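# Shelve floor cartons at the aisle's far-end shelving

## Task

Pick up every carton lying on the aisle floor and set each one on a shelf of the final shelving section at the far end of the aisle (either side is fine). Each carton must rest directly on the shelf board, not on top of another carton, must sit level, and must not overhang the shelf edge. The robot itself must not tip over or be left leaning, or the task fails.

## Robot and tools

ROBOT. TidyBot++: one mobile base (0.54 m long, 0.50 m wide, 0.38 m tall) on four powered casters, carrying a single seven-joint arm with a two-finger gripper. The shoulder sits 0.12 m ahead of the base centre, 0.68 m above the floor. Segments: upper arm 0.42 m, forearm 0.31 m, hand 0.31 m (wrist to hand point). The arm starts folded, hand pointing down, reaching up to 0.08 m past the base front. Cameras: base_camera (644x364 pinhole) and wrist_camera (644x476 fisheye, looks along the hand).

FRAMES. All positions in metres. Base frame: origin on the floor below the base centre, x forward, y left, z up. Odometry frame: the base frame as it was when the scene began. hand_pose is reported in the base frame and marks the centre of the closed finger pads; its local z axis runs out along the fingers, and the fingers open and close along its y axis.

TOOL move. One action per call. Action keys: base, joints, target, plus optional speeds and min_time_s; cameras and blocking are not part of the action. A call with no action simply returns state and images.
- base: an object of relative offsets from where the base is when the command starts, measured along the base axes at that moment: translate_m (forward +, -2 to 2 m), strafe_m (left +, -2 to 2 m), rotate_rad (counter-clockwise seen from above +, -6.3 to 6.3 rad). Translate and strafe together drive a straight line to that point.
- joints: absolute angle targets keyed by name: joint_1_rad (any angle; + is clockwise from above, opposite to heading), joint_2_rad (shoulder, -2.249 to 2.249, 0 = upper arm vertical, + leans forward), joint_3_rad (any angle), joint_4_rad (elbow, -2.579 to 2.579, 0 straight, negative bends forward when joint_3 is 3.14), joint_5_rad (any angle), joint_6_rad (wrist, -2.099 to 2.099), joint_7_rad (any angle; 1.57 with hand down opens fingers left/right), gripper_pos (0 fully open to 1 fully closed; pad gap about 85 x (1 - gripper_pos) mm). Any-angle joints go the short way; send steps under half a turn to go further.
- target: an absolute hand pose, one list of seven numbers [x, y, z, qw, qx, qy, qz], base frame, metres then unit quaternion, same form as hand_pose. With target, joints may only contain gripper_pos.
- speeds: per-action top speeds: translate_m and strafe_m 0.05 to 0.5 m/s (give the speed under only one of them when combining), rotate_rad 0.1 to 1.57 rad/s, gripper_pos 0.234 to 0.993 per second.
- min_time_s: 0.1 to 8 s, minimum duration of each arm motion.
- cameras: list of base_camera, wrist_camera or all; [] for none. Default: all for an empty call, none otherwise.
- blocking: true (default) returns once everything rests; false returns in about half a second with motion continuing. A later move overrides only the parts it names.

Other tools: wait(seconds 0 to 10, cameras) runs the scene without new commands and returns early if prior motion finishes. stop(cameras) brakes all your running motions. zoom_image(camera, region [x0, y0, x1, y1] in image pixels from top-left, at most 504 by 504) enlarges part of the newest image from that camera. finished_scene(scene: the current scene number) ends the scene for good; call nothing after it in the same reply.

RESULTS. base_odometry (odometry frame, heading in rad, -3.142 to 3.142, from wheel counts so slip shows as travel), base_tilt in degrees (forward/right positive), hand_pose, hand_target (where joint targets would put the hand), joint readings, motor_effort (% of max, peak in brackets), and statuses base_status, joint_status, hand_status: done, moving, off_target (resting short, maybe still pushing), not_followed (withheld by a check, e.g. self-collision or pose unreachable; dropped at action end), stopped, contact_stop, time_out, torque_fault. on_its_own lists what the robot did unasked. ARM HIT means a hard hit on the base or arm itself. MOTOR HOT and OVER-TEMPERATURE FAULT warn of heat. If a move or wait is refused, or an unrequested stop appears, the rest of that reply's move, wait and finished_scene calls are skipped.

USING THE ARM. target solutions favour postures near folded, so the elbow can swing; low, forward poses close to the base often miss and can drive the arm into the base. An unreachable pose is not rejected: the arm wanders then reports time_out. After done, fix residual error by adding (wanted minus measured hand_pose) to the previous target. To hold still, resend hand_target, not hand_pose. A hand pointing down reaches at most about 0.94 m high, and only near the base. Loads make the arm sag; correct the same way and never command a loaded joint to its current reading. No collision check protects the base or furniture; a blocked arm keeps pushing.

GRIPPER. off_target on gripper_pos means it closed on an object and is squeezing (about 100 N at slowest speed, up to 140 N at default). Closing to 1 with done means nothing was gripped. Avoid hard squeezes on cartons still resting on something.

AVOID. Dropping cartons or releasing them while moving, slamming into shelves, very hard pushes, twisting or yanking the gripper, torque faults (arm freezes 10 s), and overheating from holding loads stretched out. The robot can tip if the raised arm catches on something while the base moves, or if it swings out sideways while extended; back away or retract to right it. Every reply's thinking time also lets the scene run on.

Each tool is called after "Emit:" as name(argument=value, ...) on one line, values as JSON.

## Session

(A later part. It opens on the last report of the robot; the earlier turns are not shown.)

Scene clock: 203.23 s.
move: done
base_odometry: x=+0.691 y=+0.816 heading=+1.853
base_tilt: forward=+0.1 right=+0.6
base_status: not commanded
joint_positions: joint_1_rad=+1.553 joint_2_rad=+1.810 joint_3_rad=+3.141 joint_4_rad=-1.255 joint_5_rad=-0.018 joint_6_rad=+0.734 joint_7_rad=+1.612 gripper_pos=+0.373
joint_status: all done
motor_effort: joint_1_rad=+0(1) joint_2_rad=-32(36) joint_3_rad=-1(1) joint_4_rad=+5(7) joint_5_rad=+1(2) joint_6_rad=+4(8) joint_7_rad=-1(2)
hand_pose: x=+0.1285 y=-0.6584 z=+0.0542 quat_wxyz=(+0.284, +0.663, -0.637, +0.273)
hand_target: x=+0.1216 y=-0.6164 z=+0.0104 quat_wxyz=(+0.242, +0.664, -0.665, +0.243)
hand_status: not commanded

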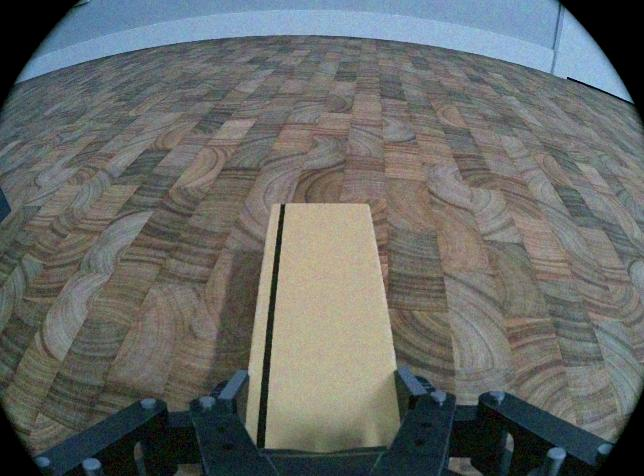

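Emit:
move(joints={"joint_2_rad": 1.52, "joint_4_rad": -1.40, "joint_6_rad": 0.56}, min_time_s=2, cameras=["wrist_camera"])

Emit:
move(joints={"joint_2_rad": -0.50, "joint_4_rad": -2.46, "joint_6_rad": -0.44}, min_time_s=3, cameras=["wrist_camera"])

Emit:
move(joints={"joint_1_rad": 0.0}, min_time_s=2.5, cameras=["wrist_camera"])

Scene clock: 206.93 s.
move: done
base_odometry: x=+0.691 y=+0.816 heading=+1.853
base_tilt: forward=+0.1 right=+0.6
base_status: not commanded
joint_positions: joint_1_rad=+1.553 joint_2_rad=+1.560 joint_3_rad=+3.141 joint_4_rad=-1.388 joint_5_rad=-0.018 joint_6_rad=+0.632 joint_7_rad=+1.612 gripper_pos=+0.373
joint_status: all done
motor_effort: joint_1_rad=+0(1) joint_2_rad=-39(40) joint_3_rad=-1(1) joint_4_rad=+8(9) joint_5_rad=+0(2) joint_6_rad=+7(8) joint_7_rad=-1(2)
hand_pose: x=+0.1299 y=-0.7099 z=+0.1668 quat_wxyz=(+0.288, +0.660, -0.635, +0.279)
hand_target: x=+0.1218 y=-0.7086 z=+0.1756 quat_wxyz=(+0.269, +0.654, -0.654, +0.270)
hand_status: not commanded

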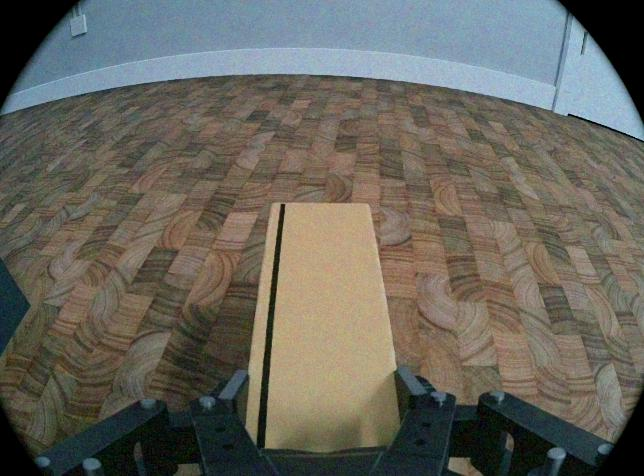

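Scene clock: 210.23 s.
move: done
base_odometry: x=+0.691 y=+0.816 heading=+1.853
base_tilt: forward=+0.1 right=+0.5
base_status: not commanded
joint_positions: joint_1_rad=+1.553 joint_2_rad=-0.480 joint_3_rad=+3.141 joint_4_rad=-2.442 joint_5_rad=-0.018 joint_6_rad=-0.364 joint_7_rad=+1.612 gripper_pos=+0.373
joint_status: all done
motor_effort: joint_1_rad=+0(1) joint_2_rad=-2(43) joint_3_rad=+1(1) joint_4_rad=+20(20) joint_5_rad=+0(2) joint_6_rad=+7(9) joint_7_rad=-1(2)
hand_pose: x=+0.1283 y=-0.3228 z=+0.7216 quat_wxyz=(+0.279, +0.664, -0.634, +0.282)
hand_target: x=+0.1210 y=-0.2994 z=+0.7022 quat_wxyz=(+0.256, +0.660, -0.658, +0.256)
hand_status: not commanded

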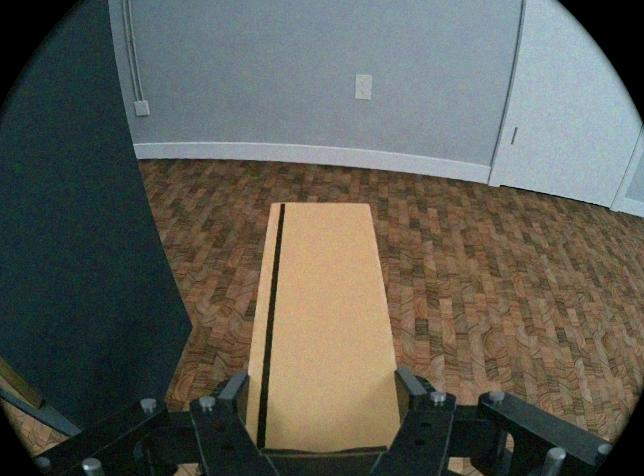

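Scene clock: 213.03 s.
move: done
base_odometry: x=+0.691 y=+0.816 heading=+1.853
base_tilt: forward=+0.1 right=+0.5
base_status: not commanded
joint_positions: joint_1_rad=+0.018 joint_2_rad=-0.480 joint_3_rad=+3.141 joint_4_rad=-2.442 joint_5_rad=-0.018 joint_6_rad=-0.367 joint_7_rad=+1.612 gripper_pos=+0.373
joint_status: all done
motor_effort: joint_1_rad=+0(1) joint_2_rad=-2(2) joint_3_rad=+1(1) joint_4_rad=+18(20) joint_5_rad=+1(2) joint_6_rad=+8(8) joint_7_rad=+0(2)
hand_pose: x=+0.4414 y=-0.0024 z=+0.7210 quat_wxyz=(+0.005, +0.919, +0.004, +0.395)
hand_target: x=+0.4184 y=+0.0018 z=+0.7022 quat_wxyz=(+0.000, +0.932, +0.000, +0.362)
hand_status: not commanded

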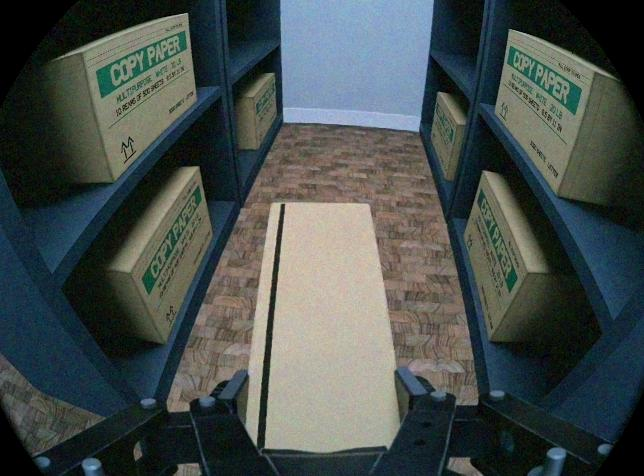

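Emit:
move(base={"translate_m": 1.676, "strafe_m": -0.129, "rotate_rad": -0.103}, cameras=["base_camera"])

Emit:
move(joints={"joint_1_rad": 1.57}, min_time_s=2.5, cameras=["wrist_camera"])

Scene clock: 218.33 s.
move: done
base_odometry: x=+0.348 y=+2.462 heading=+1.749
base_tilt: forward=+0.1 right=+0.5
base_status: done
joint_positions: joint_1_rad=+0.015 joint_2_rad=-0.486 joint_3_rad=+3.141 joint_4_rad=-2.445 joint_5_rad=-0.018 joint_6_rad=-0.370 joint_7_rad=+1.612 gripper_pos=+0.373
joint_status: not commanded
motor_effort: joint_1_rad=+0(1) joint_2_rad=-2(4) joint_3_rad=+0(1) joint_4_rad=+18(20) joint_5_rad=+1(2) joint_6_rad=+7(8) joint_7_rad=-1(2)
hand_pose: x=+0.4395 y=-0.0014 z=+0.7210 quat_wxyz=(+0.005, +0.918, +0.006, +0.395)
hand_target: x=+0.4184 y=+0.0018 z=+0.7022 quat_wxyz=(+0.000, +0.932, +0.000, +0.362)
hand_status: not commanded

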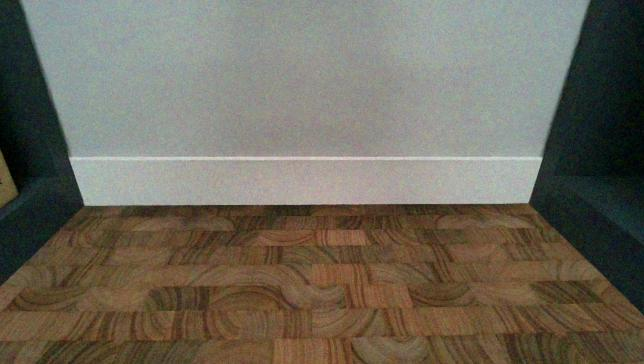

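Scene clock: 221.13 s.
move: done
base_odometry: x=+0.348 y=+2.462 heading=+1.749
base_tilt: forward=+0.2 right=+0.6
base_status: not commanded
joint_positions: joint_1_rad=+1.552 joint_2_rad=-0.486 joint_3_rad=+3.141 joint_4_rad=-2.445 joint_5_rad=-0.018 joint_6_rad=-0.370 joint_7_rad=+1.612 gripper_pos=+0.373
joint_status: all done
motor_effort: joint_1_rad=+0(2) joint_2_rad=-2(2) joint_3_rad=+0(1) joint_4_rad=+19(20) joint_5_rad=+1(2) joint_6_rad=+7(8) joint_7_rad=-1(1)
hand_pose: x=+0.1286 y=-0.3204 z=+0.7210 quat_wxyz=(+0.278, +0.664, -0.634, +0.281)
hand_target: x=+0.1210 y=-0.2994 z=+0.7022 quat_wxyz=(+0.256, +0.660, -0.658, +0.256)
hand_status: not commanded

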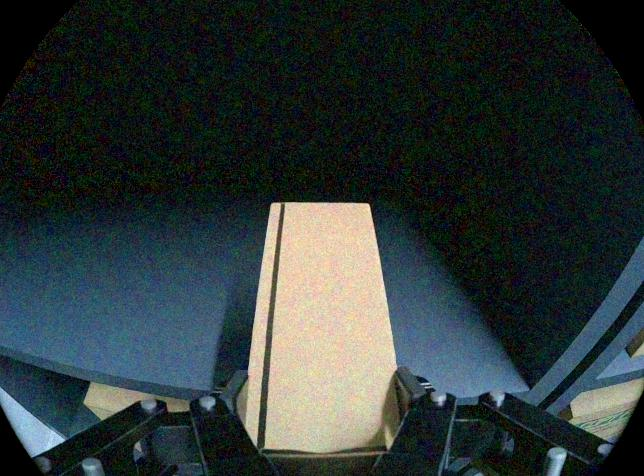

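Emit:
move(joints={"joint_2_rad": 0.46, "joint_4_rad": -1.94, "joint_6_rad": 0.14}, min_time_s=3.5, cameras=[])

Emit:
move(joints={"joint_2_rad": 0.515, "joint_4_rad": -1.993, "joint_6_rad": 0.215}, min_time_s=2, cameras=["wrist_camera"])

Scene clock: 225.97 s.
move: done
base_odometry: x=+0.348 y=+2.462 heading=+1.749
base_tilt: forward=+0.1 right=+0.5
base_status: not commanded
joint_positions: joint_1_rad=+1.552 joint_2_rad=+0.428 joint_3_rad=+3.141 joint_4_rad=-1.958 joint_5_rad=-0.018 joint_6_rad=+0.038 joint_7_rad=+1.612 gripper_pos=+0.373
joint_status: all done
motor_effort: joint_1_rad=+0(1) joint_2_rad=-27(29) joint_3_rad=+0(1) joint_4_rad=+14(20) joint_5_rad=+1(2) joint_6_rad=+8(9) joint_7_rad=+0(1)
hand_pose: x=+0.1318 y=-0.6122 z=+0.6179 quat_wxyz=(+0.274, +0.666, -0.638, +0.273)
hand_target: x=+0.1218 y=-0.6393 z=+0.6291 quat_wxyz=(+0.301, +0.640, -0.639, +0.302)
hand_status: not commanded

Scene clock: 228.27 s.
move: done
base_odometry: x=+0.348 y=+2.462 heading=+1.749
base_tilt: forward=+0.1 right=+0.5
base_status: not commanded
joint_positions: joint_1_rad=+1.552 joint_2_rad=+0.474 joint_3_rad=+3.141 joint_4_rad=-1.976 joint_5_rad=-0.018 joint_6_rad=+0.114 joint_7_rad=+1.612 gripper_pos=+0.373
joint_status: all done
motor_effort: joint_1_rad=+0(1) joint_2_rad=-28(29) joint_3_rad=+0(1) joint_4_rad=+14(17) joint_5_rad=+1(2) joint_6_rad=+7(9) joint_7_rad=+0(2)
hand_pose: x=+0.1315 y=-0.6170 z=+0.5987 quat_wxyz=(+0.279, +0.664, -0.637, +0.276)
hand_target: x=+0.1218 y=-0.6269 z=+0.5889 quat_wxyz=(+0.290, +0.645, -0.644, +0.292)
hand_status: not commanded

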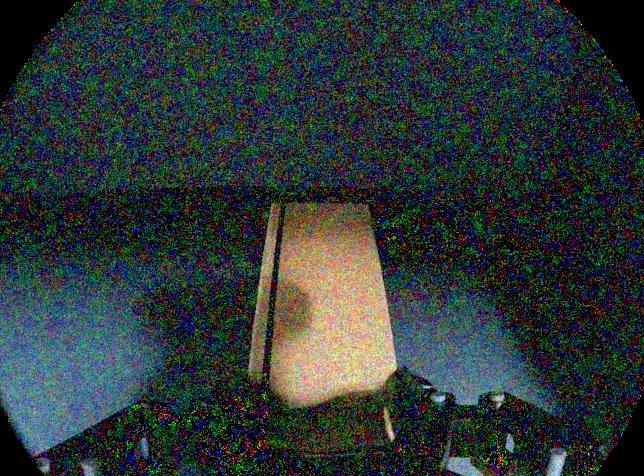

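Emit:
move(joints={"joint_2_rad": 0.528, "joint_4_rad": -1.999, "joint_6_rad": 0.232}, min_time_s=1, cameras=[])

Emit:
move(joints={"joint_2_rad": 0.541, "joint_4_rad": -2.005, "joint_6_rad": 0.248}, min_time_s=1, cameras=[])

Emit:
move(joints={"joint_2_rad": 0.554, "joint_4_rad": -2.011, "joint_6_rad": 0.264}, min_time_s=1, cameras=["wrist_camera"])

Scene clock: 233.23 s.
move: done
base_odometry: x=+0.348 y=+2.462 heading=+1.749
base_tilt: forward=+0.1 right=+0.6
base_status: not commanded
joint_positions: joint_1_rad=+1.552 joint_2_rad=+0.485 joint_3_rad=+3.141 joint_4_rad=-1.981 joint_5_rad=-0.018 joint_6_rad=+0.131 joint_7_rad=+1.612 gripper_pos=+0.373
joint_status: all done
motor_effort: joint_1_rad=+0(0) joint_2_rad=-28(29) joint_3_rad=+0(1) joint_4_rad=+14(15) joint_5_rad=+1(2) joint_6_rad=+7(8) joint_7_rad=-1(2)
hand_pose: x=+0.1314 y=-0.6172 z=+0.5929 quat_wxyz=(+0.279, +0.664, -0.637, +0.276)
hand_target: x=+0.1218 y=-0.6264 z=+0.5822 quat_wxyz=(+0.290, +0.645, -0.644, +0.291)
hand_status: not commanded

Scene clock: 234.53 s.
move: done
base_odometry: x=+0.348 y=+2.462 heading=+1.749
base_tilt: forward=+0.1 right=+0.6
base_status: not commanded
joint_positions: joint_1_rad=+1.552 joint_2_rad=+0.497 joint_3_rad=+3.141 joint_4_rad=-1.987 joint_5_rad=-0.018 joint_6_rad=+0.149 joint_7_rad=+1.612 gripper_pos=+0.373
joint_status: all done
motor_effort: joint_1_rad=+0(1) joint_2_rad=-28(29) joint_3_rad=+0(1) joint_4_rad=+14(15) joint_5_rad=+1(2) joint_6_rad=+7(9) joint_7_rad=-1(2)
hand_pose: x=+0.1313 y=-0.6175 z=+0.5877 quat_wxyz=(+0.279, +0.664, -0.637, +0.276)
hand_target: x=+0.1218 y=-0.6256 z=+0.5753 quat_wxyz=(+0.289, +0.645, -0.645, +0.290)
hand_status: not commanded

Scene clock: 235.80 s.
move: done
base_odometry: x=+0.348 y=+2.462 heading=+1.749
base_tilt: forward=+0.2 right=+0.5
base_status: not commanded
joint_positions: joint_1_rad=+1.552 joint_2_rad=+0.502 joint_3_rad=+3.141 joint_4_rad=-1.989 joint_5_rad=-0.018 joint_6_rad=+0.169 joint_7_rad=+1.612 gripper_pos=+0.373
joint_status: all done
motor_effort: joint_1_rad=+0(1) joint_2_rad=-27(29) joint_3_rad=+0(1) joint_4_rad=+14(14) joint_5_rad=+1(2) joint_6_rad=+6(8) joint_7_rad=-1(2)
hand_pose: x=+0.1313 y=-0.6200 z=+0.5876 quat_wxyz=(+0.283, +0.662, -0.635, +0.280)
hand_target: x=+0.1218 y=-0.6246 z=+0.5685 quat_wxyz=(+0.288, +0.646, -0.645, +0.289)
hand_status: not commanded

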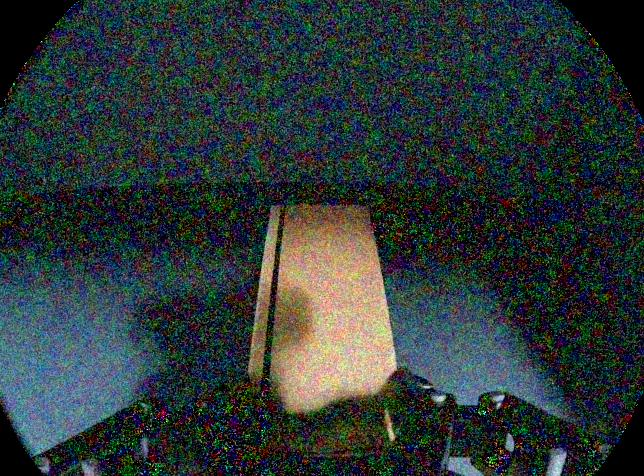

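Emit:
move(joints={"gripper_pos": 0.3}, speeds={"gripper_pos": 0.234}, cameras=[])

Emit:
move(joints={"gripper_pos": 0.0}, cameras=["wrist_camera"])

Emit:
move(joints={"joint_2_rad": 0.38, "joint_4_rad": -1.94, "joint_6_rad": 0.02}, min_time_s=1.5, cameras=[])

Emit:
move(joints={"joint_2_rad": -0.50, "joint_4_rad": -2.46, "joint_6_rad": -0.40}, min_time_s=2, cameras=["wrist_camera"])

Scene clock: 237.67 s.
move: done
base_odometry: x=+0.348 y=+2.462 heading=+1.749
base_tilt: forward=+0.2 right=+0.6
base_status: not commanded
joint_positions: joint_1_rad=+1.552 joint_2_rad=+0.510 joint_3_rad=+3.141 joint_4_rad=-1.993 joint_5_rad=-0.018 joint_6_rad=+0.171 joint_7_rad=+1.612 gripper_pos=+0.299
joint_status: all done
motor_effort: joint_1_rad=+0(0) joint_2_rad=-28(28) joint_3_rad=+0(1) joint_4_rad=+13(14) joint_5_rad=+2(2) joint_6_rad=+7(8) joint_7_rad=-1(2)
hand_pose: x=+0.1312 y=-0.6180 z=+0.5819 quat_wxyz=(+0.280, +0.663, -0.637, +0.277)
hand_target: x=+0.1218 y=-0.6246 z=+0.5685 quat_wxyz=(+0.288, +0.646, -0.645, +0.289)
hand_status: not commanded

Scene clock: 238.67 s.
move: done
base_odometry: x=+0.348 y=+2.462 heading=+1.749
base_tilt: forward=+0.1 right=+0.6
base_status: not commanded
joint_positions: joint_1_rad=+1.552 joint_2_rad=+0.510 joint_3_rad=+3.141 joint_4_rad=-1.993 joint_5_rad=-0.018 joint_6_rad=+0.171 joint_7_rad=+1.612 gripper_pos=+0.000
joint_status: all done
motor_effort: joint_1_rad=+0(0) joint_2_rad=-28(28) joint_3_rad=+0(1) joint_4_rad=+13(14) joint_5_rad=+1(2) joint_6_rad=+7(7) joint_7_rad=+0(1)
hand_pose: x=+0.1312 y=-0.6180 z=+0.5819 quat_wxyz=(+0.280, +0.663, -0.637, +0.277)
hand_target: x=+0.1218 y=-0.6246 z=+0.5685 quat_wxyz=(+0.288, +0.646, -0.645, +0.289)
hand_status: not commanded

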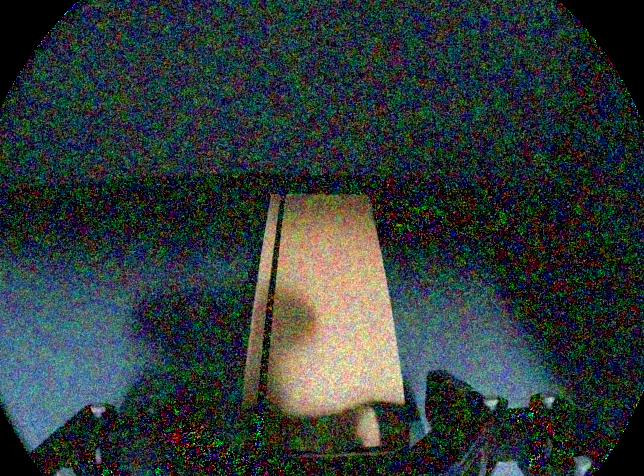

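Scene clock: 240.50 s.
move: done
base_odometry: x=+0.348 y=+2.462 heading=+1.749
base_tilt: forward=+0.1 right=+0.6
base_status: not commanded
joint_positions: joint_1_rad=+1.552 joint_2_rad=+0.412 joint_3_rad=+3.141 joint_4_rad=-1.955 joint_5_rad=-0.018 joint_6_rad=+0.094 joint_7_rad=+1.612 gripper_pos=+0.000
joint_status: all done
motor_effort: joint_1_rad=+0(1) joint_2_rad=-26(29) joint_3_rad=+0(1) joint_4_rad=+15(16) joint_5_rad=+0(2) joint_6_rad=+8(8) joint_7_rad=+0(2)
hand_pose: x=+0.1318 y=-0.6259 z=+0.6417 quat_wxyz=(+0.299, +0.655, -0.628, +0.296)
hand_target: x=+0.1218 y=-0.6184 z=+0.6511 quat_wxyz=(+0.288, +0.646, -0.645, +0.289)
hand_status: not commanded

Scene clock: 242.80 s.
move: done
base_odometry: x=+0.348 y=+2.462 heading=+1.749
base_tilt: forward=+0.1 right=+0.5
base_status: not commanded
joint_positions: joint_1_rad=+1.552 joint_2_rad=-0.481 joint_3_rad=+3.141 joint_4_rad=-2.440 joint_5_rad=-0.018 joint_6_rad=-0.322 joint_7_rad=+1.612 gripper_pos=+0.000
joint_status: all done
motor_effort: joint_1_rad=+0(1) joint_2_rad=-2(29) joint_3_rad=+1(1) joint_4_rad=+18(21) joint_5_rad=+1(2) joint_6_rad=+8(9) joint_7_rad=+0(1)
hand_pose: x=+0.1285 y=-0.3321 z=+0.7330 quat_wxyz=(+0.294, +0.657, -0.628, +0.296)
hand_target: x=+0.1211 y=-0.3084 z=+0.7108 quat_wxyz=(+0.269, +0.654, -0.653, +0.269)
hand_status: not commanded

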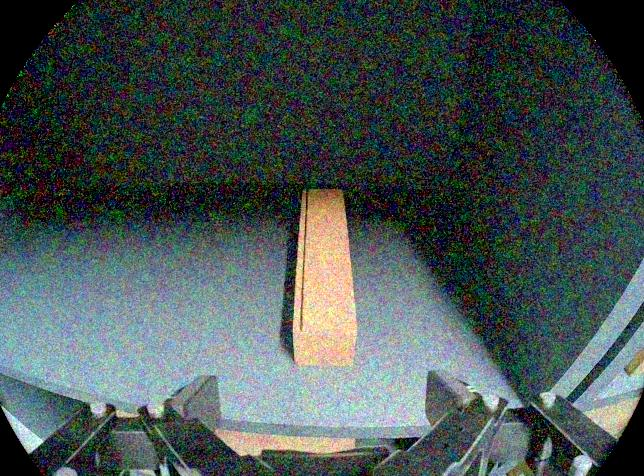

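Emit:
finished_scene(scene=1)

The scene is finished: the task was done.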